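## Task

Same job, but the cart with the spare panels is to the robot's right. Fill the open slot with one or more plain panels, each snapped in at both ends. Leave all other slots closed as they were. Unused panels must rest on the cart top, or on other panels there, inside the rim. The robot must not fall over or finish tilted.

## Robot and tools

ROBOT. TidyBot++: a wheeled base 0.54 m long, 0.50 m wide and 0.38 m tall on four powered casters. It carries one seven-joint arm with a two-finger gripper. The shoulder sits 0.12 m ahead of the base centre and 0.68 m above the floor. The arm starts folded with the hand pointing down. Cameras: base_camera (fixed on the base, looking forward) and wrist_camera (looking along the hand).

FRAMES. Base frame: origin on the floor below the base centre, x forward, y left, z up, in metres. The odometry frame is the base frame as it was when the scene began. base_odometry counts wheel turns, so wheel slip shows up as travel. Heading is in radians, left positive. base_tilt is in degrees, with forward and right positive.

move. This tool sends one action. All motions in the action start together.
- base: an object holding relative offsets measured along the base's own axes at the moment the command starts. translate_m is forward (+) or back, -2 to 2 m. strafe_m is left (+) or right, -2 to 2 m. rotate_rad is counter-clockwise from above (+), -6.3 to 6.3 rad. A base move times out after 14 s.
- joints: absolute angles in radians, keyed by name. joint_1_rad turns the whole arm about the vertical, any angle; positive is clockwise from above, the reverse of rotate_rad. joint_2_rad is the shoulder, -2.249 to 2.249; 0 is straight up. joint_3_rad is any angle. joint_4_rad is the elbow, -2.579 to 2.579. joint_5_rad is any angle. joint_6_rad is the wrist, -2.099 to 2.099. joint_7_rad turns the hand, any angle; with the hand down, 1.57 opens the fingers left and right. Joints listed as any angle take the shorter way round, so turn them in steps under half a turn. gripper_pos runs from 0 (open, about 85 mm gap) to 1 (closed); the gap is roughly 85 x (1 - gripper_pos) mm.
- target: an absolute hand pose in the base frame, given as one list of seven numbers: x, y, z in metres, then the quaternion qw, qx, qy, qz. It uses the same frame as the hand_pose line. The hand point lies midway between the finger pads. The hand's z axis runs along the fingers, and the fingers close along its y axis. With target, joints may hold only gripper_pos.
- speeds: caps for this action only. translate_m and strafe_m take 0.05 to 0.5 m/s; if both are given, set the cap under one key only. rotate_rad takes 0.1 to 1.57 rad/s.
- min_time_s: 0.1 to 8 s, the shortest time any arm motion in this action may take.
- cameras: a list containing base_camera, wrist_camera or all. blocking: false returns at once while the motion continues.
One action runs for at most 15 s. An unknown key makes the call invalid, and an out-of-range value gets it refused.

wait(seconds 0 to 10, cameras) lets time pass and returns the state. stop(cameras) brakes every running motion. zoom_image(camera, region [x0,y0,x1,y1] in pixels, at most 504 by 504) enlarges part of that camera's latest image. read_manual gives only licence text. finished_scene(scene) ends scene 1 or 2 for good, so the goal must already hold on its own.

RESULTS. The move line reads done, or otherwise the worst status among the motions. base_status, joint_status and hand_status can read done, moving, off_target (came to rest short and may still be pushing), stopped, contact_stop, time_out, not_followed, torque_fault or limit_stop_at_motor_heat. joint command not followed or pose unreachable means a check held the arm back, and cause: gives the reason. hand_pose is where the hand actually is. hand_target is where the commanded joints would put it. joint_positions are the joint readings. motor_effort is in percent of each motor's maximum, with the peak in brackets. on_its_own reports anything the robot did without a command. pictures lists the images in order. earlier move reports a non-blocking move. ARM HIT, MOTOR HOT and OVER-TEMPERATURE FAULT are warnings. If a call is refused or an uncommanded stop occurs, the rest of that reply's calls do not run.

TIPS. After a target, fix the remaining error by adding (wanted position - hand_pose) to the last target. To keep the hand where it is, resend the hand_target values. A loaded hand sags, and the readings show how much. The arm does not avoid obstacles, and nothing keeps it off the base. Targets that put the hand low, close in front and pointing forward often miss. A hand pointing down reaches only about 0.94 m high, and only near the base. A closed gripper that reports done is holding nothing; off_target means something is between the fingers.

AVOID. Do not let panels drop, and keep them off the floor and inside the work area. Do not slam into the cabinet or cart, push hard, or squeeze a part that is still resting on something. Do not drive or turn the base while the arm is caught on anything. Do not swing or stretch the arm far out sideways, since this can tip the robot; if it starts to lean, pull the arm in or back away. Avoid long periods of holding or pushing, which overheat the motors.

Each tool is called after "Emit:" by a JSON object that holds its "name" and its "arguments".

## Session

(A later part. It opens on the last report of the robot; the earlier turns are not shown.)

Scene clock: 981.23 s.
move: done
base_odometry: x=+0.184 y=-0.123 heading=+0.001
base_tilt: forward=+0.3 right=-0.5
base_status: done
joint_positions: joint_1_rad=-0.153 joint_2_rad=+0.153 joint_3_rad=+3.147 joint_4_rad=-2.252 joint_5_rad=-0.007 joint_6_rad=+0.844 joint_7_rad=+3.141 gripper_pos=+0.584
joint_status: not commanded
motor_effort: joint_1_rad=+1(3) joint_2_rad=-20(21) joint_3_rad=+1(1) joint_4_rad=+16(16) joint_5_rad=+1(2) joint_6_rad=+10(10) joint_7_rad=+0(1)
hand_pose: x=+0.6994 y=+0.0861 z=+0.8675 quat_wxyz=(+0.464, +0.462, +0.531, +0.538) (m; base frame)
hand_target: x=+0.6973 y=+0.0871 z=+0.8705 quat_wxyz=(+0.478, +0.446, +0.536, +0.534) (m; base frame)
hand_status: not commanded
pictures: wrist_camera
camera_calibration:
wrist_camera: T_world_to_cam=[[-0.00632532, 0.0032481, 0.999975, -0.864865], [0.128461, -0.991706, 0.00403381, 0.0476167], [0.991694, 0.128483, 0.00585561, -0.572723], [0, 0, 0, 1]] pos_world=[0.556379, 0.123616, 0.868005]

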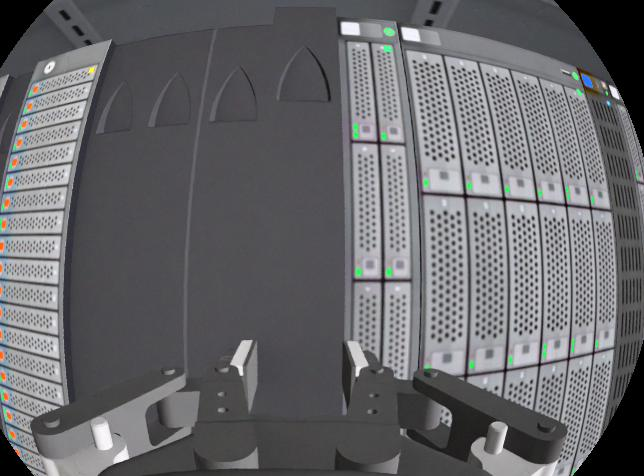

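Emit:
{"name": "move", "arguments": {"base": {"translate_m": 0.0, "strafe_m": 0.005}, "speeds": {"strafe_m": 0.05}}}

Emit:
{"name": "move", "arguments": {"base": {"translate_m": 0.007, "strafe_m": 0.0}, "speeds": {"translate_m": 0.05}, "cameras": ["wrist_camera"]}}

Emit:
{"name": "zoom_image", "arguments": {"camera": "wrist_camera", "region": [250, 0, 350, 90]}}

Emit:
{"name": "zoom_image", "arguments": {"camera": "wrist_camera", "region": [315, 0, 355, 40]}}

Emit:
{"name": "zoom_image", "arguments": {"camera": "wrist_camera", "region": [400, 250, 440, 290]}}

Emit:
{"name": "zoom_image", "arguments": {"camera": "wrist_camera", "region": [160, 250, 200, 290]}}

Scene clock: 990.70 s.
move: done
base_odometry: x=+0.184 y=-0.118 heading=+0.001
base_tilt: forward=+0.3 right=-0.4
base_status: done
joint_positions: joint_1_rad=-0.153 joint_2_rad=+0.153 joint_3_rad=+3.147 joint_4_rad=-2.252 joint_5_rad=-0.007 joint_6_rad=+0.844 joint_7_rad=+3.141 gripper_pos=+0.584
joint_status: not commanded
motor_effort: joint_1_rad=+0(2) joint_2_rad=-21(22) joint_3_rad=+0(2) joint_4_rad=+16(16) joint_5_rad=+0(2) joint_6_rad=+9(10) joint_7_rad=-1(1)
hand_pose: x=+0.6994 y=+0.0862 z=+0.8675 quat_wxyz=(+0.464, +0.462, +0.531, +0.538) (m; base frame)
hand_target: x=+0.6973 y=+0.0871 z=+0.8705 quat_wxyz=(+0.478, +0.446, +0.536, +0.534) (m; base frame)
hand_status: not commanded
pictures: none

Scene clock: 991.33 s.
move: done
base_odometry: x=+0.191 y=-0.117 heading=+0.001
base_tilt: forward=+0.4 right=-0.5
base_status: done
joint_positions: joint_1_rad=-0.153 joint_2_rad=+0.154 joint_3_rad=+3.147 joint_4_rad=-2.252 joint_5_rad=-0.007 joint_6_rad=+0.844 joint_7_rad=+3.141 gripper_pos=+0.584
joint_status: not commanded
motor_effort: joint_1_rad=+1(1) joint_2_rad=-20(22) joint_3_rad=+0(0) joint_4_rad=+15(16) joint_5_rad=+0(1) joint_6_rad=+10(10) joint_7_rad=-1(1)
hand_pose: x=+0.6994 y=+0.0862 z=+0.8674 quat_wxyz=(+0.464, +0.462, +0.531, +0.538) (m; base frame)
hand_target: x=+0.6973 y=+0.0871 z=+0.8705 quat_wxyz=(+0.478, +0.446, +0.536, +0.534) (m; base frame)
hand_status: not commanded
pictures: wrist_camera
camera_calibration:
wrist_camera: T_world_to_cam=[[-0.0062263, 0.00326011, 0.999975, -0.864822], [0.128559, -0.991694, 0.00403358, 0.0475606], [0.991682, 0.128581, 0.00575546, -0.572641], [0, 0, 0, 1]] pos_world=[0.556379, 0.123616, 0.867905]

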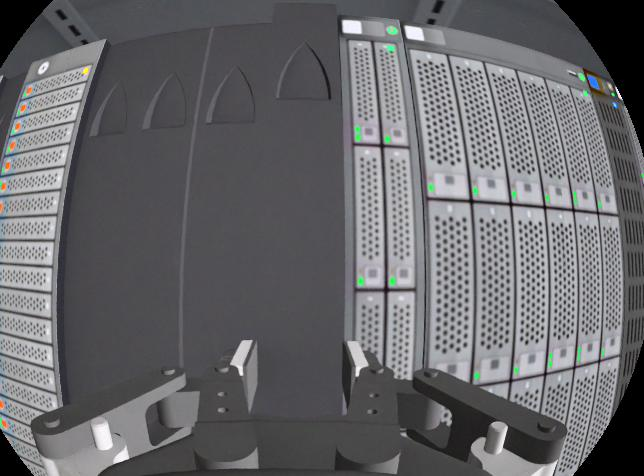

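Scaled by 5.040.

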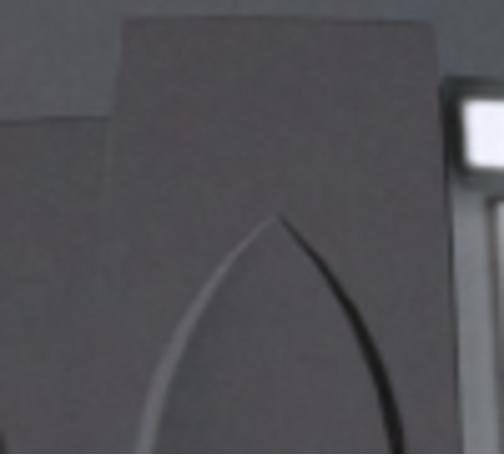

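Scaled by 12.600.

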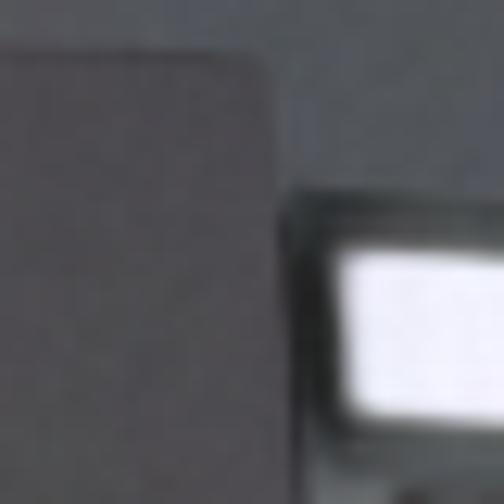

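Scaled by 12.600.

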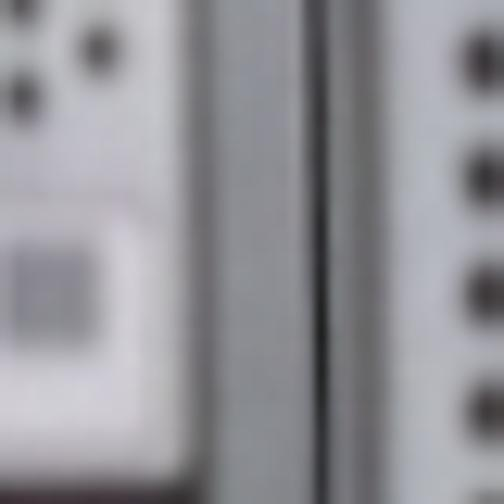

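Scaled by 12.600.

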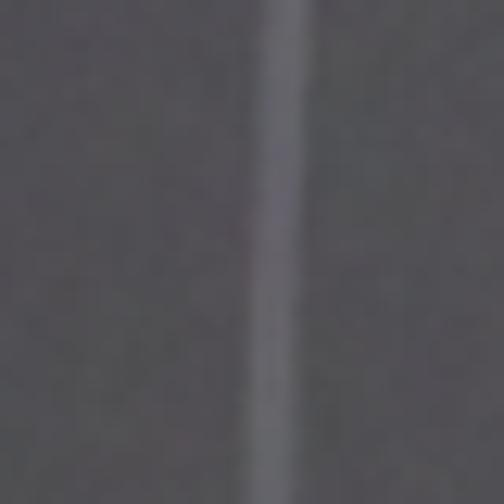

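Emit:
{"name": "move", "arguments": {"base": {"translate_m": 0.0, "strafe_m": -0.001}, "speeds": {"strafe_m": 0.05}, "cameras": ["wrist_camera"]}}

Emit:
{"name": "zoom_image", "arguments": {"camera": "wrist_camera", "region": [250, 0, 350, 90]}}

Emit:
{"name": "move", "arguments": {"base": {"translate_m": 0.0, "strafe_m": -0.001}, "speeds": {"strafe_m": 0.05}, "cameras": ["wrist_camera"]}}

Emit:
{"name": "zoom_image", "arguments": {"camera": "wrist_camera", "region": [250, 0, 350, 90]}}

Emit:
{"name": "move", "arguments": {"base": {"translate_m": 0.0, "strafe_m": -0.001}, "speeds": {"strafe_m": 0.05}, "cameras": ["wrist_camera"]}}

Emit:
{"name": "zoom_image", "arguments": {"camera": "wrist_camera", "region": [250, 0, 350, 90]}}

Scene clock: 1002.90 s.
move: done
base_odometry: x=+0.191 y=-0.118 heading=+0.001
base_tilt: forward=+0.4 right=-0.5
base_status: done
joint_positions: joint_1_rad=-0.153 joint_2_rad=+0.154 joint_3_rad=+3.147 joint_4_rad=-2.252 joint_5_rad=-0.007 joint_6_rad=+0.844 joint_7_rad=+3.141 gripper_pos=+0.584
joint_status: not commanded
motor_effort: joint_1_rad=+1(2) joint_2_rad=-20(21) joint_3_rad=+0(2) joint_4_rad=+15(16) joint_5_rad=+0(2) joint_6_rad=+9(10) joint_7_rad=+0(1)
hand_pose: x=+0.6994 y=+0.0862 z=+0.8674 quat_wxyz=(+0.464, +0.462, +0.531, +0.538) (m; base frame)
hand_target: x=+0.6973 y=+0.0871 z=+0.8705 quat_wxyz=(+0.478, +0.446, +0.536, +0.534) (m; base frame)
hand_status: not commanded
pictures: wrist_camera
camera_calibration:
wrist_camera: T_world_to_cam=[[-0.0062263, 0.00326011, 0.999975, -0.864822], [0.128559, -0.991694, 0.00403358, 0.0475606], [0.991682, 0.128581, 0.00575546, -0.572641], [0, 0, 0, 1]] pos_world=[0.556379, 0.123616, 0.867905]

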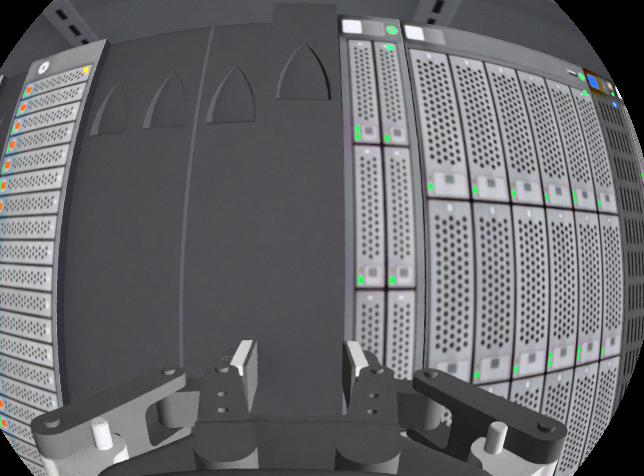

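Scaled by 5.040.

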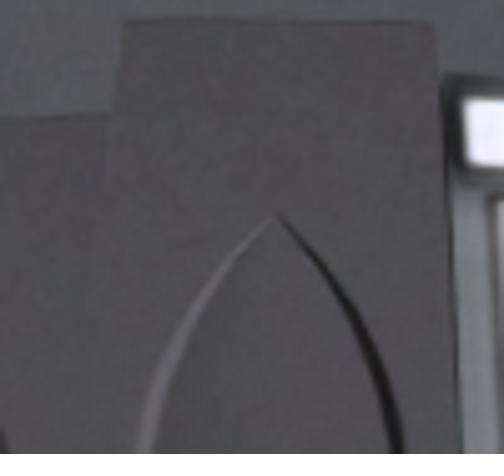

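Scene clock: 1003.37 s.
move: done
base_odometry: x=+0.191 y=-0.119 heading=+0.001
base_tilt: forward=+0.3 right=-0.5
base_status: done
joint_positions: joint_1_rad=-0.153 joint_2_rad=+0.154 joint_3_rad=+3.147 joint_4_rad=-2.252 joint_5_rad=-0.007 joint_6_rad=+0.844 joint_7_rad=+3.141 gripper_pos=+0.584
joint_status: not commanded
motor_effort: joint_1_rad=+2(2) joint_2_rad=-20(21) joint_3_rad=+0(2) joint_4_rad=+15(16) joint_5_rad=+1(1) joint_6_rad=+10(11) joint_7_rad=-1(1)
hand_pose: x=+0.6994 y=+0.0862 z=+0.8674 quat_wxyz=(+0.464, +0.462, +0.531, +0.538) (m; base frame)
hand_target: x=+0.6973 y=+0.0871 z=+0.8705 quat_wxyz=(+0.478, +0.446, +0.536, +0.534) (m; base frame)
hand_status: not commanded
pictures: wrist_camera
camera_calibration:
wrist_camera: T_world_to_cam=[[-0.0062263, 0.00326011, 0.999975, -0.864822], [0.128559, -0.991694, 0.00403358, 0.0475606], [0.991682, 0.128581, 0.00575546, -0.572641], [0, 0, 0, 1]] pos_world=[0.556379, 0.123616, 0.867905]

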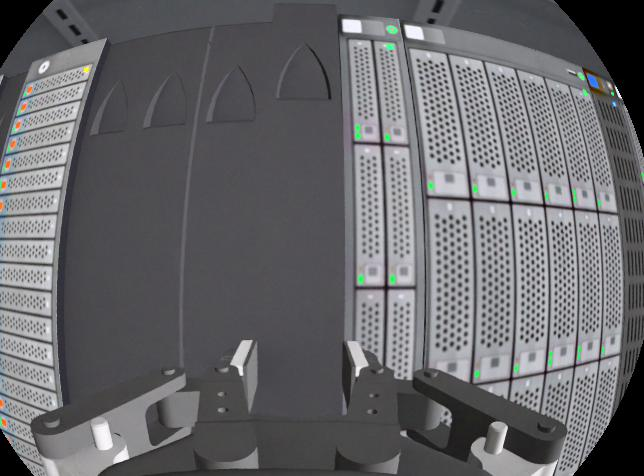

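Scaled by 5.040.

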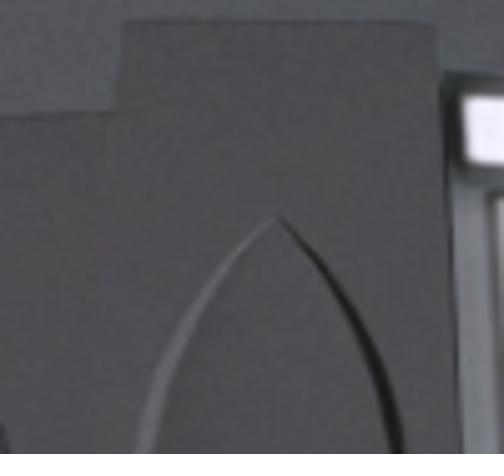

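Scene clock: 1003.83 s.
move: done
base_odometry: x=+0.191 y=-0.120 heading=+0.002
base_tilt: forward=+0.3 right=-0.5
base_status: done
joint_positions: joint_1_rad=-0.153 joint_2_rad=+0.154 joint_3_rad=+3.147 joint_4_rad=-2.252 joint_5_rad=-0.007 joint_6_rad=+0.844 joint_7_rad=+3.141 gripper_pos=+0.584
joint_status: not commanded
motor_effort: joint_1_rad=+1(2) joint_2_rad=-20(21) joint_3_rad=+0(2) joint_4_rad=+16(16) joint_5_rad=+1(2) joint_6_rad=+9(10) joint_7_rad=+0(1)
hand_pose: x=+0.6994 y=+0.0862 z=+0.8674 quat_wxyz=(+0.464, +0.462, +0.531, +0.538) (m; base frame)
hand_target: x=+0.6973 y=+0.0871 z=+0.8705 quat_wxyz=(+0.478, +0.446, +0.536, +0.534) (m; base frame)
hand_status: not commanded
pictures: wrist_camera
camera_calibration:
wrist_camera: T_world_to_cam=[[-0.0062263, 0.00326011, 0.999975, -0.864822], [0.128559, -0.991694, 0.00403358, 0.0475606], [0.991682, 0.128581, 0.00575546, -0.572641], [0, 0, 0, 1]] pos_world=[0.556379, 0.123616, 0.867905]

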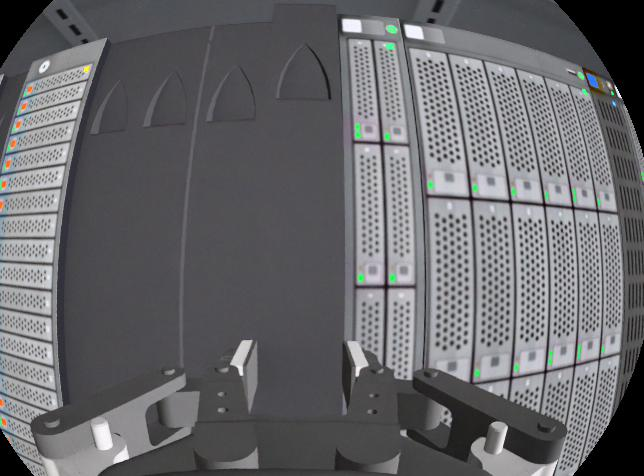

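Scaled by 5.040.

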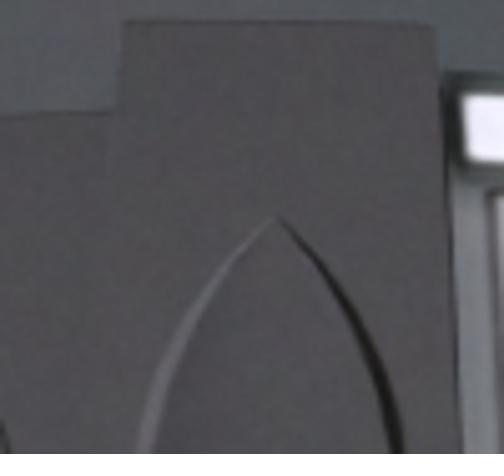

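Emit:
{"name": "move", "arguments": {"base": {"translate_m": 0.0, "strafe_m": -0.002}, "speeds": {"strafe_m": 0.05}, "cameras": ["wrist_camera"]}}

Emit:
{"name": "zoom_image", "arguments": {"camera": "wrist_camera", "region": [250, 0, 350, 90]}}

Emit:
{"name": "move", "arguments": {"base": {"translate_m": 0.0, "strafe_m": -0.002}, "speeds": {"strafe_m": 0.05}, "cameras": ["wrist_camera"]}}

Emit:
{"name": "zoom_image", "arguments": {"camera": "wrist_camera", "region": [250, 0, 350, 90]}}

Emit:
{"name": "move", "arguments": {"base": {"translate_m": 0.0, "strafe_m": -0.002}, "speeds": {"strafe_m": 0.05}, "cameras": ["wrist_camera"]}}

Emit:
{"name": "zoom_image", "arguments": {"camera": "wrist_camera", "region": [250, 0, 350, 90]}}

Scene clock: 1012.00 s.
move: done
base_odometry: x=+0.191 y=-0.122 heading=+0.002
base_tilt: forward=+0.3 right=-0.5
base_status: done
joint_positions: joint_1_rad=-0.153 joint_2_rad=+0.154 joint_3_rad=+3.148 joint_4_rad=-2.252 joint_5_rad=-0.007 joint_6_rad=+0.844 joint_7_rad=+3.141 gripper_pos=+0.584
joint_status: not commanded
motor_effort: joint_1_rad=+0(3) joint_2_rad=-20(21) joint_3_rad=+0(2) joint_4_rad=+15(16) joint_5_rad=+1(3) joint_6_rad=+10(10) joint_7_rad=+0(1)
hand_pose: x=+0.6995 y=+0.0854 z=+0.8674 quat_wxyz=(+0.464, +0.463, +0.530, +0.537) (m; base frame)
hand_target: x=+0.6973 y=+0.0871 z=+0.8705 quat_wxyz=(+0.478, +0.446, +0.536, +0.534) (m; base frame)
hand_status: not commanded
pictures: wrist_camera
camera_calibration:
wrist_camera: T_world_to_cam=[[-0.00622126, 0.0032697, 0.999975, -0.864823], [0.127059, -0.991887, 0.00403373, 0.0478009], [0.991876, 0.12708, 0.00575534, -0.572686], [0, 0, 0, 1]] pos_world=[0.55658, 0.123018, 0.867905]

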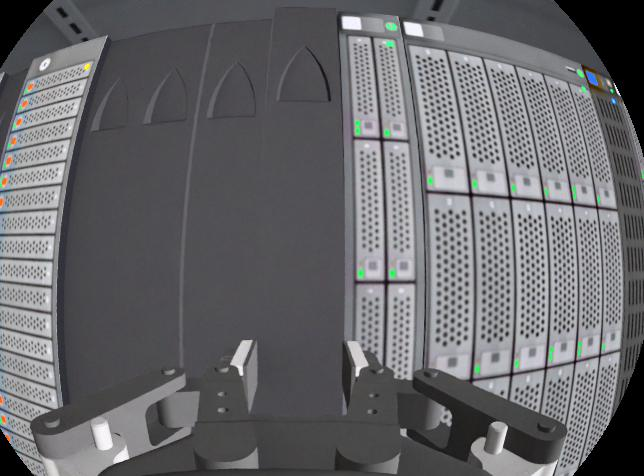

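Scaled by 5.040.

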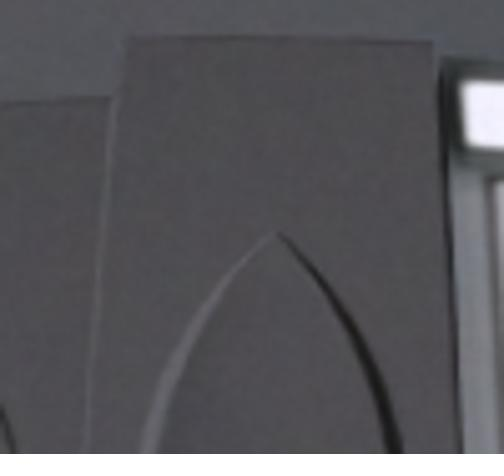

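Scene clock: 1012.47 s.
move: done
base_odometry: x=+0.191 y=-0.124 heading=+0.002
base_tilt: forward=+0.3 right=-0.5
base_status: done
joint_positions: joint_1_rad=-0.153 joint_2_rad=+0.154 joint_3_rad=+3.148 joint_4_rad=-2.252 joint_5_rad=-0.007 joint_6_rad=+0.844 joint_7_rad=+3.141 gripper_pos=+0.584
joint_status: not commanded
motor_effort: joint_1_rad=+1(4) joint_2_rad=-21(21) joint_3_rad=+0(2) joint_4_rad=+16(16) joint_5_rad=+1(1) joint_6_rad=+10(10) joint_7_rad=+0(1)
hand_pose: x=+0.6995 y=+0.0855 z=+0.8674 quat_wxyz=(+0.464, +0.463, +0.531, +0.537) (m; base frame)
hand_target: x=+0.6973 y=+0.0871 z=+0.8705 quat_wxyz=(+0.478, +0.446, +0.536, +0.534) (m; base frame)
hand_status: not commanded
pictures: wrist_camera
camera_calibration:
wrist_camera: T_world_to_cam=[[-0.00624791, 0.00346674, 0.999974, -0.864832], [0.127265, -0.99186, 0.00423377, 0.0476079], [0.991849, 0.127288, 0.00575585, -0.57271], [0, 0, 0, 1]] pos_world=[0.55658, 0.123118, 0.867905]

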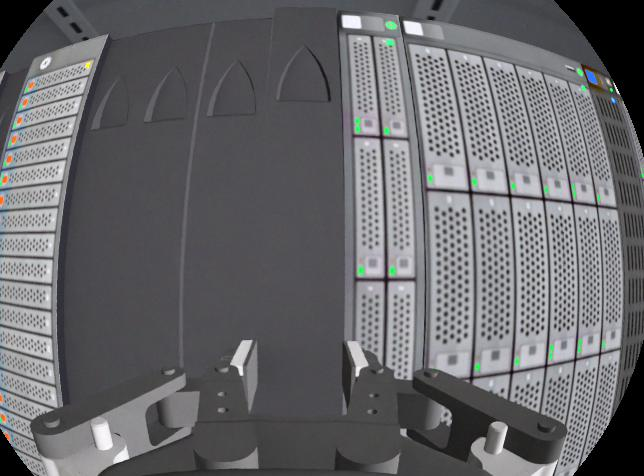

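Scaled by 5.040.

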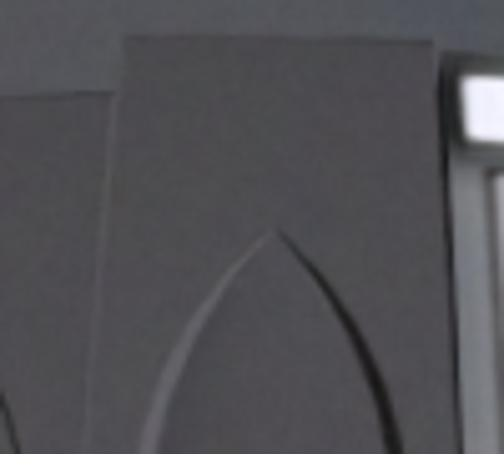

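Scene clock: 1013.00 s.
move: done
base_odometry: x=+0.191 y=-0.126 heading=+0.002
base_tilt: forward=+0.4 right=-0.5
base_status: done
joint_positions: joint_1_rad=-0.153 joint_2_rad=+0.154 joint_3_rad=+3.148 joint_4_rad=-2.252 joint_5_rad=-0.007 joint_6_rad=+0.844 joint_7_rad=+3.141 gripper_pos=+0.584
joint_status: not commanded
motor_effort: joint_1_rad=+1(4) joint_2_rad=-20(21) joint_3_rad=+1(3) joint_4_rad=+15(16) joint_5_rad=+0(1) joint_6_rad=+10(10) joint_7_rad=-1(1)
hand_pose: x=+0.6995 y=+0.0855 z=+0.8674 quat_wxyz=(+0.464, +0.463, +0.531, +0.537) (m; base frame)
hand_target: x=+0.6973 y=+0.0871 z=+0.8705 quat_wxyz=(+0.478, +0.446, +0.536, +0.534) (m; base frame)
hand_status: not commanded
pictures: wrist_camera
camera_calibration:
wrist_camera: T_world_to_cam=[[-0.00624791, 0.00346674, 0.999974, -0.864832], [0.127265, -0.99186, 0.00423377, 0.0476079], [0.991849, 0.127288, 0.00575585, -0.57271], [0, 0, 0, 1]] pos_world=[0.55658, 0.123118, 0.867905]

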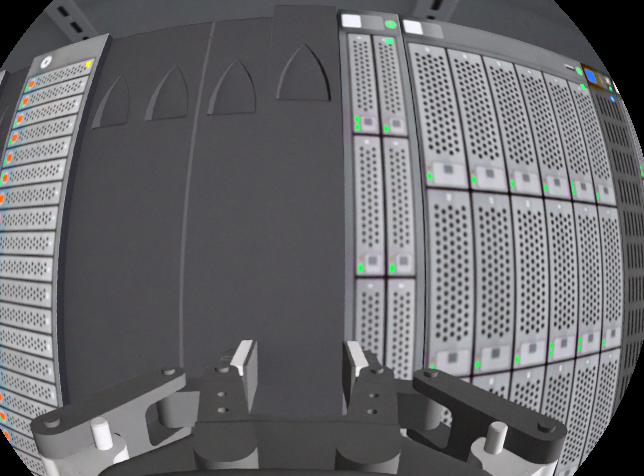

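Scaled by 5.040.

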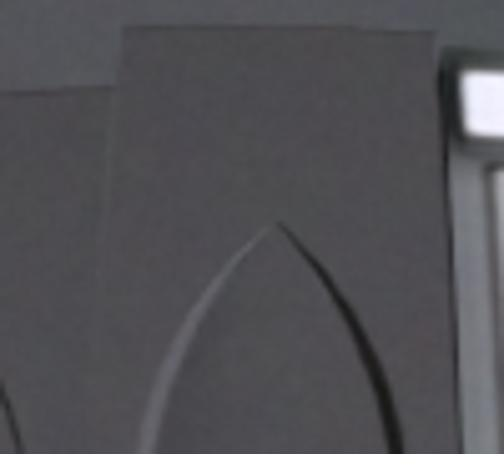

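Emit:
{"name": "move", "arguments": {"base": {"translate_m": 0.0, "strafe_m": 0.002}, "speeds": {"strafe_m": 0.05}, "cameras": ["wrist_camera"]}}

Emit:
{"name": "zoom_image", "arguments": {"camera": "wrist_camera", "region": [250, 0, 350, 90]}}

Emit:
{"name": "move", "arguments": {"base": {"translate_m": 0.002, "strafe_m": 0.0}, "speeds": {"translate_m": 0.05}, "cameras": ["wrist_camera"]}}

Emit:
{"name": "zoom_image", "arguments": {"camera": "wrist_camera", "region": [250, 0, 350, 90]}}

Scene clock: 1024.13 s.
move: done
base_odometry: x=+0.191 y=-0.124 heading=+0.002
base_tilt: forward=+0.3 right=-0.5
base_status: done
joint_positions: joint_1_rad=-0.153 joint_2_rad=+0.154 joint_3_rad=+3.148 joint_4_rad=-2.252 joint_5_rad=-0.007 joint_6_rad=+0.844 joint_7_rad=+3.141 gripper_pos=+0.584
joint_status: not commanded
motor_effort: joint_1_rad=+1(3) joint_2_rad=-21(21) joint_3_rad=+0(2) joint_4_rad=+16(16) joint_5_rad=+1(2) joint_6_rad=+10(10) joint_7_rad=+0(1)
hand_pose: x=+0.6995 y=+0.0855 z=+0.8674 quat_wxyz=(+0.464, +0.463, +0.531, +0.537) (m; base frame)
hand_target: x=+0.6973 y=+0.0871 z=+0.8705 quat_wxyz=(+0.478, +0.446, +0.536, +0.534) (m; base frame)
hand_status: not commanded
pictures: wrist_camera
camera_calibration:
wrist_camera: T_world_to_cam=[[-0.00624791, 0.00346674, 0.999974, -0.864832], [0.127265, -0.99186, 0.00423377, 0.0476079], [0.991849, 0.127288, 0.00575585, -0.57271], [0, 0, 0, 1]] pos_world=[0.55658, 0.123118, 0.867905]

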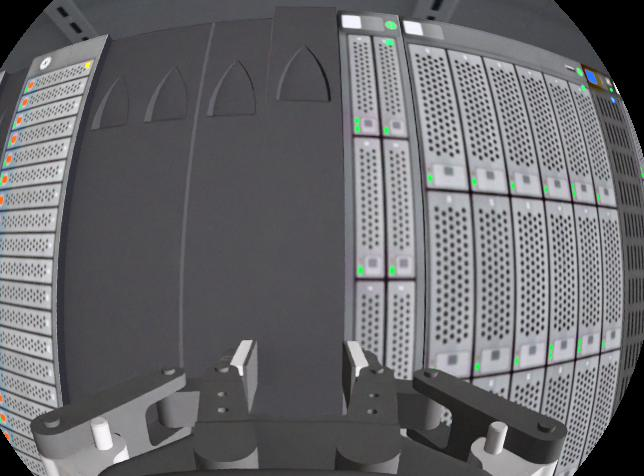

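Scaled by 5.040.

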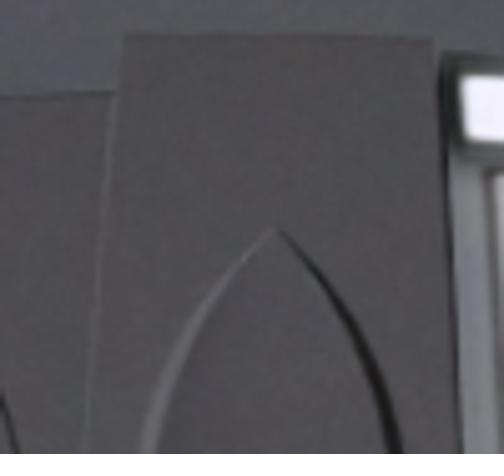

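Scene clock: 1024.67 s.
move: done
base_odometry: x=+0.193 y=-0.124 heading=+0.002
base_tilt: forward=+0.3 right=-0.5
base_status: done
joint_positions: joint_1_rad=-0.153 joint_2_rad=+0.154 joint_3_rad=+3.148 joint_4_rad=-2.252 joint_5_rad=-0.007 joint_6_rad=+0.844 joint_7_rad=+3.141 gripper_pos=+0.584
joint_status: not commanded
motor_effort: joint_1_rad=+0(1) joint_2_rad=-21(23) joint_3_rad=+0(1) joint_4_rad=+16(16) joint_5_rad=+1(1) joint_6_rad=+10(11) joint_7_rad=+0(1)
hand_pose: x=+0.6995 y=+0.0855 z=+0.8674 quat_wxyz=(+0.464, +0.463, +0.531, +0.537) (m; base frame)
hand_target: x=+0.6973 y=+0.0871 z=+0.8705 quat_wxyz=(+0.478, +0.446, +0.536, +0.534) (m; base frame)
hand_status: not commanded
pictures: wrist_camera
camera_calibration:
wrist_camera: T_world_to_cam=[[-0.00624791, 0.00346674, 0.999974, -0.864832], [0.127265, -0.99186, 0.00423377, 0.0476079], [0.991849, 0.127288, 0.00575585, -0.57271], [0, 0, 0, 1]] pos_world=[0.55658, 0.123118, 0.867905]

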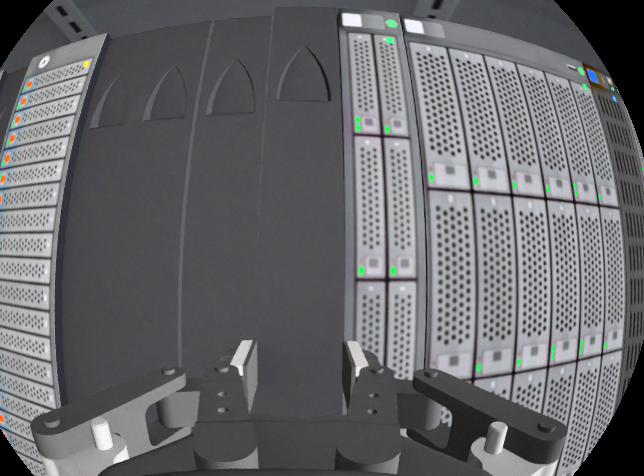

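Scaled by 5.040.

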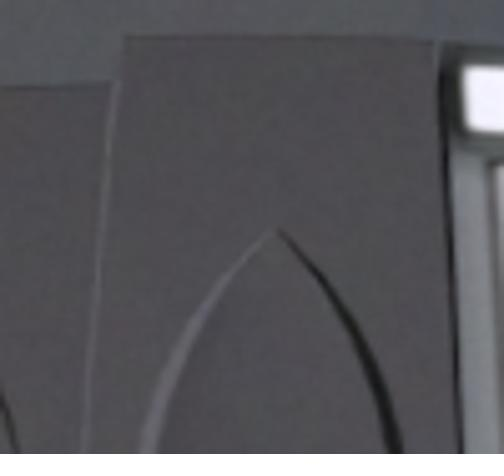

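Emit:
{"name": "move", "arguments": {"base": {"translate_m": 0.003, "strafe_m": 0.0008}, "speeds": {"translate_m": 0.05}, "cameras": ["wrist_camera"]}}

Emit:
{"name": "zoom_image", "arguments": {"camera": "wrist_camera", "region": [250, 0, 350, 90]}}

Emit:
{"name": "move", "arguments": {"base": {"translate_m": 0.003, "strafe_m": 0.0}, "speeds": {"translate_m": 0.05}, "cameras": ["wrist_camera"]}}

Emit:
{"name": "zoom_image", "arguments": {"camera": "wrist_camera", "region": [250, 0, 350, 90]}}

Scene clock: 1029.53 s.
move: done
base_odometry: x=+0.196 y=-0.123 heading=+0.002
base_tilt: forward=+0.3 right=-0.4
base_status: done
joint_positions: joint_1_rad=-0.153 joint_2_rad=+0.154 joint_3_rad=+3.148 joint_4_rad=-2.252 joint_5_rad=-0.007 joint_6_rad=+0.844 joint_7_rad=+3.141 gripper_pos=+0.584
joint_status: not commanded
motor_effort: joint_1_rad=+0(2) joint_2_rad=-21(22) joint_3_rad=-1(2) joint_4_rad=+16(16) joint_5_rad=+2(2) joint_6_rad=+10(10) joint_7_rad=+0(1)
hand_pose: x=+0.6995 y=+0.0855 z=+0.8675 quat_wxyz=(+0.464, +0.463, +0.531, +0.537) (m; base frame)
hand_target: x=+0.6973 y=+0.0871 z=+0.8705 quat_wxyz=(+0.478, +0.446, +0.536, +0.534) (m; base frame)
hand_status: not commanded
pictures: wrist_camera
camera_calibration:
wrist_camera: T_world_to_cam=[[-0.00624791, 0.00346674, 0.999974, -0.864832], [0.127265, -0.99186, 0.00423377, 0.0476079], [0.991849, 0.127288, 0.00575585, -0.57271], [0, 0, 0, 1]] pos_world=[0.55658, 0.123118, 0.867905]

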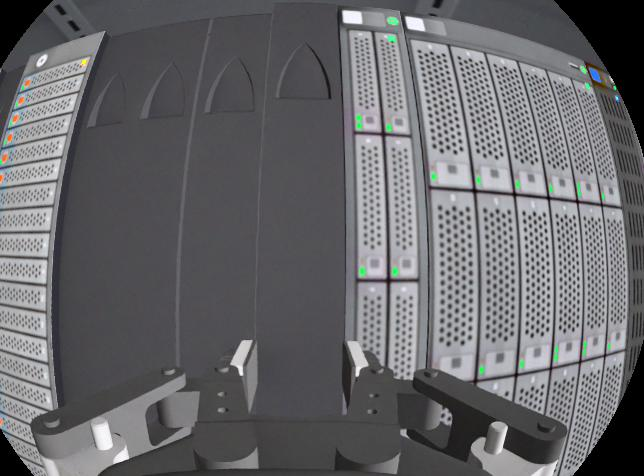

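Scaled by 5.040.

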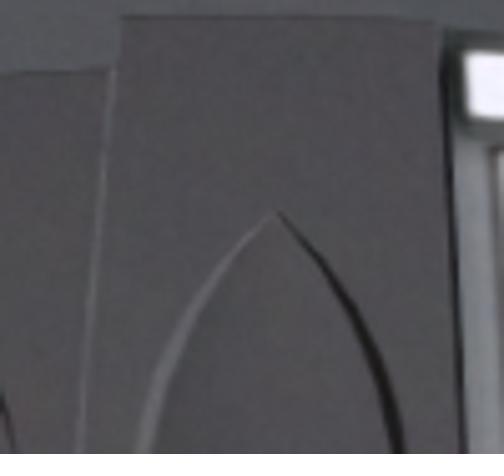

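Scene clock: 1030.10 s.
move: done
base_odometry: x=+0.199 y=-0.123 heading=+0.002
base_tilt: forward=+0.4 right=-0.5
base_status: done
joint_positions: joint_1_rad=-0.153 joint_2_rad=+0.154 joint_3_rad=+3.148 joint_4_rad=-2.252 joint_5_rad=-0.007 joint_6_rad=+0.844 joint_7_rad=+3.141 gripper_pos=+0.584
joint_status: not commanded
motor_effort: joint_1_rad=-1(2) joint_2_rad=-20(22) joint_3_rad=-1(2) joint_4_rad=+16(17) joint_5_rad=+2(2) joint_6_rad=+10(11) joint_7_rad=+0(1)
hand_pose: x=+0.6995 y=+0.0855 z=+0.8675 quat_wxyz=(+0.464, +0.463, +0.531, +0.537) (m; base frame)
hand_target: x=+0.6973 y=+0.0871 z=+0.8705 quat_wxyz=(+0.478, +0.446, +0.536, +0.534) (m; base frame)
hand_status: not commanded
pictures: wrist_camera
camera_calibration:
wrist_camera: T_world_to_cam=[[-0.00624791, 0.00346674, 0.999974, -0.864832], [0.127265, -0.99186, 0.00423377, 0.0476079], [0.991849, 0.127288, 0.00575585, -0.57271], [0, 0, 0, 1]] pos_world=[0.55658, 0.123118, 0.867905]

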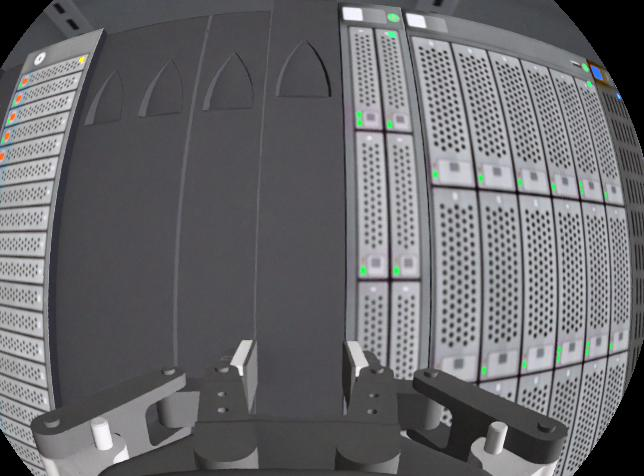

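Scaled by 5.040.

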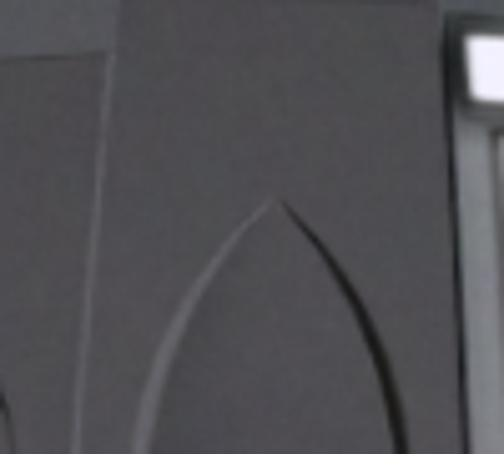

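Emit:
{"name": "move", "arguments": {"base": {"translate_m": 0.002, "strafe_m": 0.0}, "speeds": {"translate_m": 0.05}, "cameras": ["wrist_camera"]}}

Emit:
{"name": "zoom_image", "arguments": {"camera": "wrist_camera", "region": [250, 0, 350, 90]}}

Emit:
{"name": "zoom_image", "arguments": {"camera": "wrist_camera", "region": [230, 320, 380, 420]}}

Emit:
{"name": "zoom_image", "arguments": {"camera": "wrist_camera", "region": [240, 80, 360, 200]}}

Scene clock: 1039.43 s.
move: done
base_odometry: x=+0.201 y=-0.123 heading=+0.002
base_tilt: forward=+0.4 right=-0.5
base_status: done
joint_positions: joint_1_rad=-0.153 joint_2_rad=+0.154 joint_3_rad=+3.148 joint_4_rad=-2.252 joint_5_rad=-0.007 joint_6_rad=+0.844 joint_7_rad=+3.141 gripper_pos=+0.584
joint_status: not commanded
motor_effort: joint_1_rad=-1(2) joint_2_rad=-20(22) joint_3_rad=-2(2) joint_4_rad=+16(18) joint_5_rad=+2(3) joint_6_rad=+10(11) joint_7_rad=+0(1)
hand_pose: x=+0.6995 y=+0.0855 z=+0.8675 quat_wxyz=(+0.464, +0.463, +0.531, +0.537) (m; base frame)
hand_target: x=+0.6973 y=+0.0871 z=+0.8705 quat_wxyz=(+0.478, +0.446, +0.536, +0.534) (m; base frame)
hand_status: not commanded
pictures: wrist_camera
camera_calibration:
wrist_camera: T_world_to_cam=[[-0.00624791, 0.00346674, 0.999974, -0.864832], [0.127265, -0.99186, 0.00423377, 0.0476079], [0.991849, 0.127288, 0.00575585, -0.57271], [0, 0, 0, 1]] pos_world=[0.55658, 0.123118, 0.867905]

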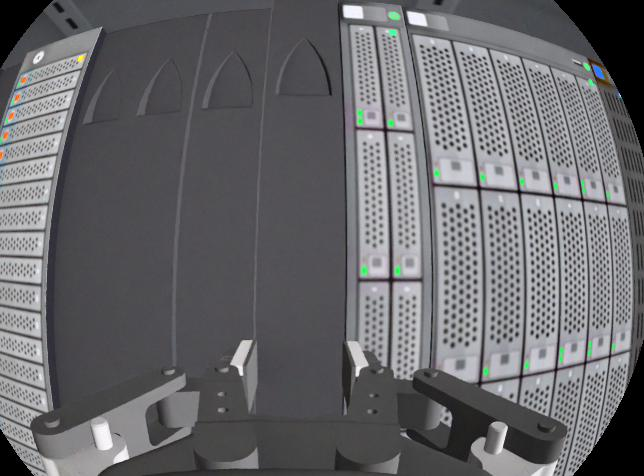

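Scaled by 5.040.

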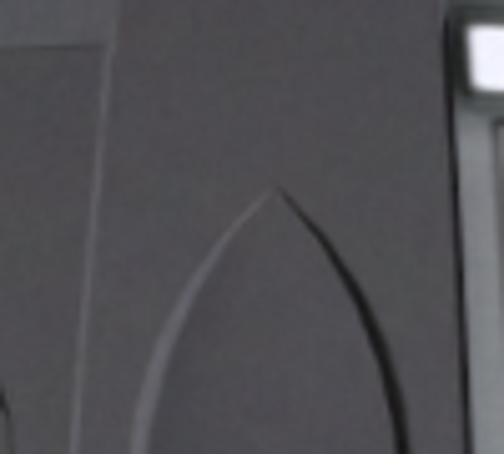

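Scaled by 3.360.

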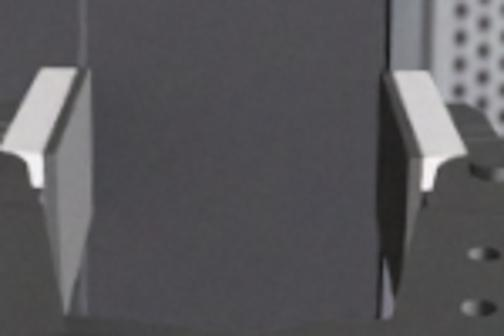

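Scaled by 4.200.

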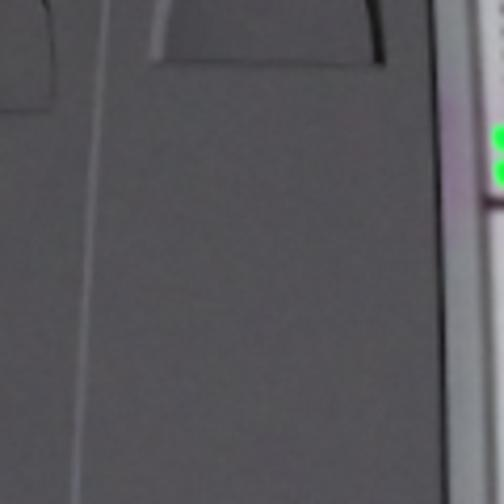

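Emit:
{"name": "move", "arguments": {"base": {"translate_m": 0.0, "strafe_m": 0.002}, "speeds": {"strafe_m": 0.05}, "cameras": ["wrist_camera"]}}

Emit:
{"name": "zoom_image", "arguments": {"camera": "wrist_camera", "region": [250, 0, 350, 90]}}

Emit:
{"name": "move", "arguments": {"base": {"translate_m": 0.0, "strafe_m": 0.002}, "speeds": {"strafe_m": 0.05}, "cameras": ["wrist_camera"]}}

Emit:
{"name": "zoom_image", "arguments": {"camera": "wrist_camera", "region": [250, 0, 350, 90]}}

Scene clock: 1073.57 s.
move: done
base_odometry: x=+0.201 y=-0.121 heading=+0.002
base_tilt: forward=+0.4 right=-0.5
base_status: done
joint_positions: joint_1_rad=-0.152 joint_2_rad=+0.154 joint_3_rad=+3.150 joint_4_rad=-2.252 joint_5_rad=-0.007 joint_6_rad=+0.844 joint_7_rad=+3.141 gripper_pos=+0.584
joint_status: not commanded
motor_effort: joint_1_rad=-1(5) joint_2_rad=-19(20) joint_3_rad=-1(5) joint_4_rad=+17(17) joint_5_rad=+2(4) joint_6_rad=+10(10) joint_7_rad=-1(1)
hand_pose: x=+0.6997 y=+0.0841 z=+0.8675 quat_wxyz=(+0.465, +0.463, +0.530, +0.537) (m; base frame)
hand_target: x=+0.6973 y=+0.0871 z=+0.8705 quat_wxyz=(+0.478, +0.446, +0.536, +0.534) (m; base frame)
hand_status: not commanded
pictures: wrist_camera
camera_calibration:
wrist_camera: T_world_to_cam=[[-0.00626275, 0.00368228, 0.999974, -0.864843], [0.124752, -0.992178, 0.00443489, 0.0477458], [0.992168, 0.124777, 0.00575439, -0.57274], [0, 0, 0, 1]] pos_world=[0.556882, 0.122022, 0.867904]

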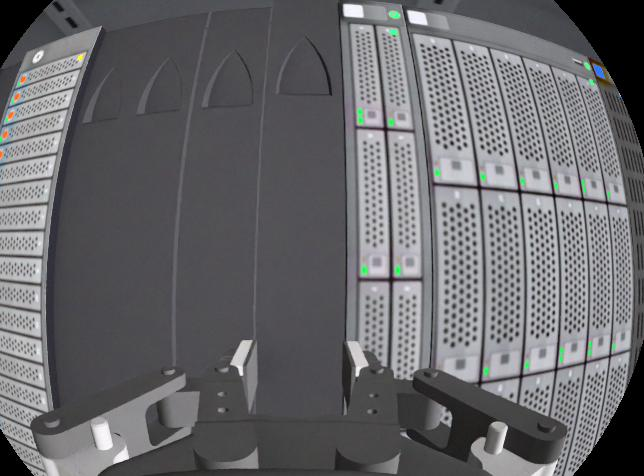

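Scaled by 5.040.

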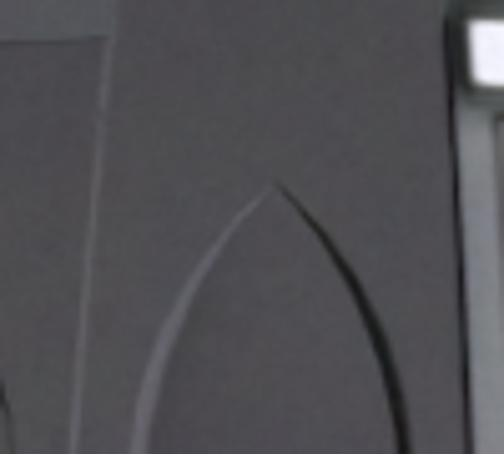

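Scene clock: 1074.03 s.
move: done
base_odometry: x=+0.201 y=-0.119 heading=+0.002
base_tilt: forward=+0.3 right=-0.5
base_status: done
joint_positions: joint_1_rad=-0.151 joint_2_rad=+0.154 joint_3_rad=+3.151 joint_4_rad=-2.252 joint_5_rad=-0.008 joint_6_rad=+0.844 joint_7_rad=+3.141 gripper_pos=+0.584
joint_status: not commanded
motor_effort: joint_1_rad=-1(4) joint_2_rad=-19(20) joint_3_rad=-1(5) joint_4_rad=+18(18) joint_5_rad=+2(5) joint_6_rad=+10(11) joint_7_rad=-1(1)
hand_pose: x=+0.6999 y=+0.0830 z=+0.8674 quat_wxyz=(+0.466, +0.464, +0.529, +0.536) (m; base frame)
hand_target: x=+0.6973 y=+0.0871 z=+0.8705 quat_wxyz=(+0.478, +0.446, +0.536, +0.534) (m; base frame)
hand_status: not commanded
pictures: wrist_camera
camera_calibration:
wrist_camera: T_world_to_cam=[[-0.00624381, 0.00359548, 0.999974, -0.864839], [0.12276, -0.992427, 0.00433485, 0.0481568], [0.992417, 0.122783, 0.00575514, -0.572738], [0, 0, 0, 1]] pos_world=[0.557083, 0.121224, 0.867904]

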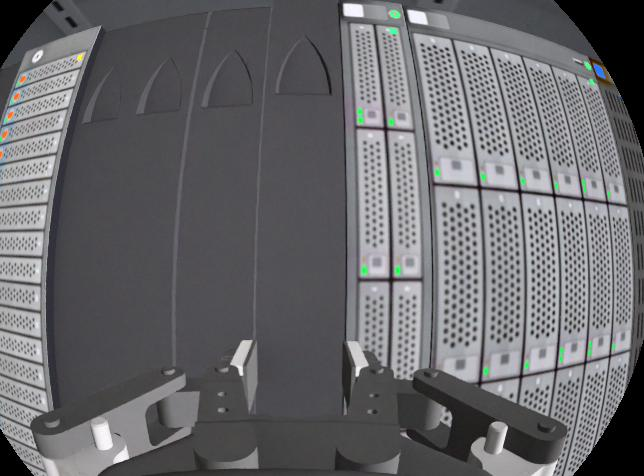

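Scaled by 5.040.

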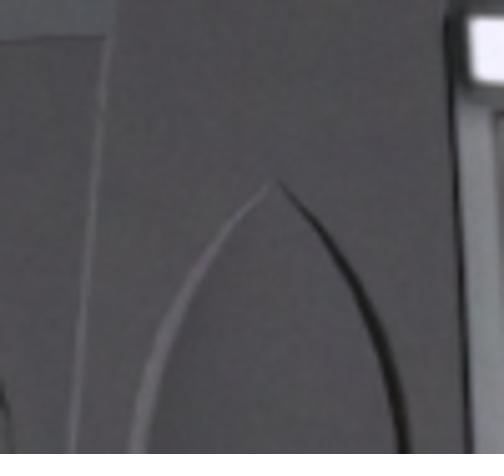

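Emit:
{"name": "move", "arguments": {"base": {"translate_m": 0.0, "strafe_m": -0.0035}, "speeds": {"strafe_m": 0.05}}}

Emit:
{"name": "move", "arguments": {"joints": {"gripper_pos": 0.62}, "cameras": ["wrist_camera"]}}

Emit:
{"name": "zoom_image", "arguments": {"camera": "wrist_camera", "region": [250, 0, 350, 90]}}

Scene clock: 1079.77 s.
move: done
base_odometry: x=+0.201 y=-0.123 heading=+0.002
base_tilt: forward=+0.4 right=-0.4
base_status: done
joint_positions: joint_1_rad=-0.152 joint_2_rad=+0.154 joint_3_rad=+3.151 joint_4_rad=-2.252 joint_5_rad=-0.006 joint_6_rad=+0.844 joint_7_rad=+3.141 gripper_pos=+0.584
joint_status: not commanded
motor_effort: joint_1_rad=+0(2) joint_2_rad=-20(21) joint_3_rad=-1(2) joint_4_rad=+16(18) joint_5_rad=+1(2) joint_6_rad=+9(10) joint_7_rad=-1(1)
hand_pose: x=+0.6998 y=+0.0839 z=+0.8674 quat_wxyz=(+0.465, +0.463, +0.530, +0.537) (m; base frame)
hand_target: x=+0.6973 y=+0.0871 z=+0.8705 quat_wxyz=(+0.478, +0.446, +0.536, +0.534) (m; base frame)
hand_status: not commanded
pictures: none

Scene clock: 1080.37 s.
move: off_target
base_odometry: x=+0.201 y=-0.123 heading=+0.002
base_tilt: forward=+0.3 right=-0.5
base_status: not commanded
joint_positions: joint_1_rad=-0.152 joint_2_rad=+0.154 joint_3_rad=+3.151 joint_4_rad=-2.252 joint_5_rad=-0.006 joint_6_rad=+0.844 joint_7_rad=+3.141 gripper_pos=+0.584
joint_status: gripper_pos off_target (ended at +0.584, target +0.620)
motor_effort: joint_1_rad=+0(2) joint_2_rad=-20(20) joint_3_rad=-1(1) joint_4_rad=+16(16) joint_5_rad=+1(2) joint_6_rad=+10(10) joint_7_rad=+0(1)
hand_pose: x=+0.6998 y=+0.0839 z=+0.8674 quat_wxyz=(+0.465, +0.463, +0.530, +0.537) (m; base frame)
hand_target: x=+0.6973 y=+0.0871 z=+0.8705 quat_wxyz=(+0.478, +0.446, +0.536, +0.534) (m; base frame)
hand_status: not commanded
pictures: wrist_camera
camera_calibration:
wrist_camera: T_world_to_cam=[[-0.00643562, 0.00426542, 0.99997, -0.864814], [0.124744, -0.992176, 0.00503501, 0.0471304], [0.992168, 0.124773, 0.00585319, -0.572813], [0, 0, 0, 1]] pos_world=[0.556882, 0.121922, 0.867904]

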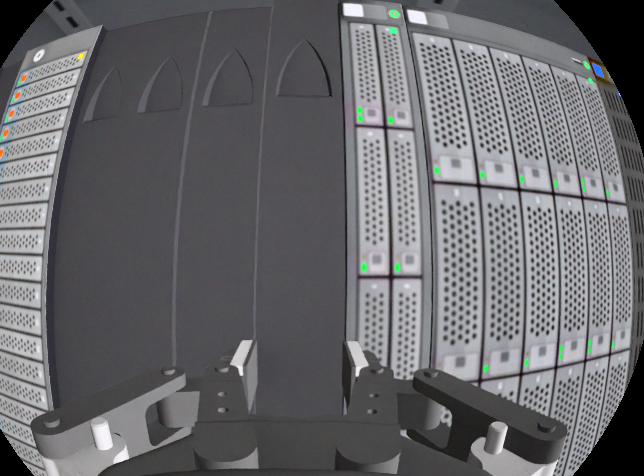

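Scaled by 5.040.

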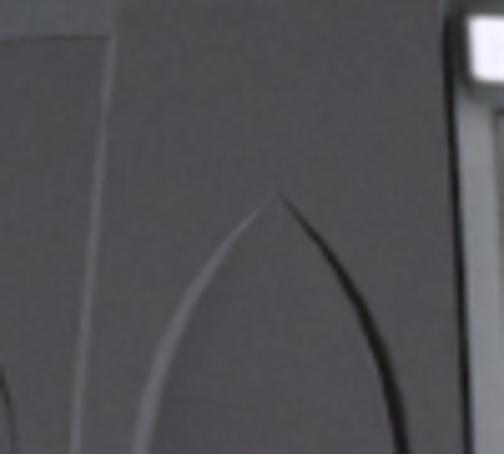

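Emit:
{"name": "move", "arguments": {"base": {"translate_m": 0.002, "strafe_m": 0.0}, "speeds": {"translate_m": 0.05}, "cameras": ["wrist_camera"]}}

Emit:
{"name": "zoom_image", "arguments": {"camera": "wrist_camera", "region": [250, 0, 350, 90]}}

Emit:
{"name": "zoom_image", "arguments": {"camera": "wrist_camera", "region": [320, 320, 380, 380]}}

Emit:
{"name": "zoom_image", "arguments": {"camera": "wrist_camera", "region": [220, 320, 280, 380]}}

Scene clock: 1084.90 s.
move: done
base_odometry: x=+0.203 y=-0.122 heading=+0.002
base_tilt: forward=+0.4 right=-0.5
base_status: done
joint_positions: joint_1_rad=-0.152 joint_2_rad=+0.149 joint_3_rad=+3.151 joint_4_rad=-2.257 joint_5_rad=-0.006 joint_6_rad=+0.844 joint_7_rad=+3.141 gripper_pos=+0.584
joint_status: not commanded
motor_effort: joint_1_rad=+0(2) joint_2_rad=-20(20) joint_3_rad=-1(1) joint_4_rad=+16(22) joint_5_rad=+1(2) joint_6_rad=+10(10) joint_7_rad=+0(1)
hand_pose: x=+0.6978 y=+0.0836 z=+0.8675 quat_wxyz=(+0.465, +0.463, +0.530, +0.537) (m; base frame)
hand_target: x=+0.6973 y=+0.0871 z=+0.8705 quat_wxyz=(+0.478, +0.446, +0.536, +0.534) (m; base frame)
hand_status: not commanded
pictures: wrist_camera
camera_calibration:
wrist_camera: T_world_to_cam=[[-0.00593948, 0.0043268, 0.999973, -0.865211], [0.124747, -0.992176, 0.00503401, 0.0470812], [0.992171, 0.124773, 0.00535325, -0.57036], [0, 0, 0, 1]] pos_world=[0.554882, 0.121622, 0.868004]

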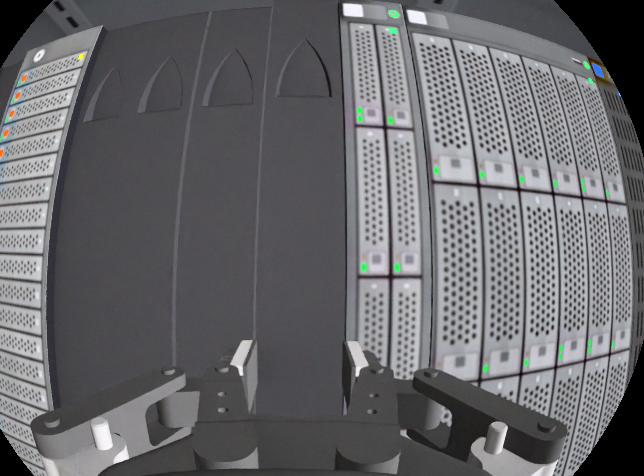

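Scaled by 5.040.

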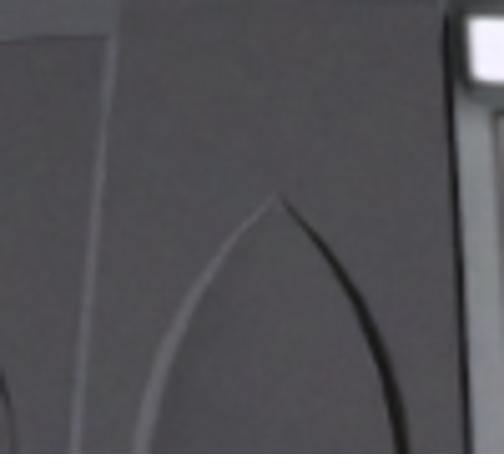

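Scaled by 8.400.

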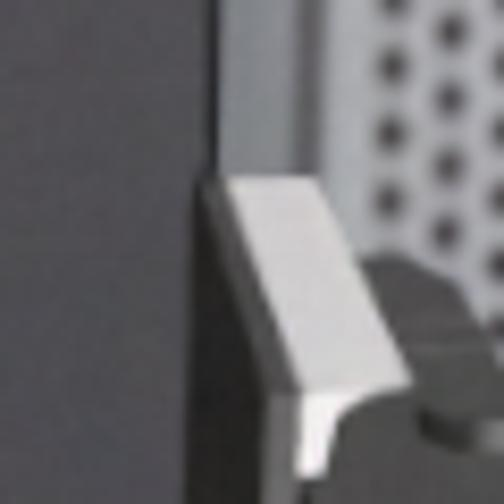

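Scaled by 8.400.

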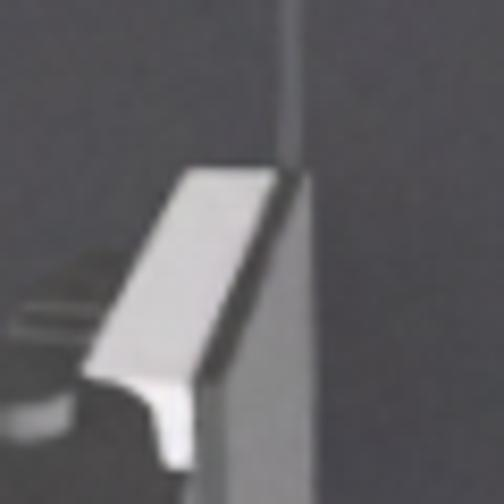

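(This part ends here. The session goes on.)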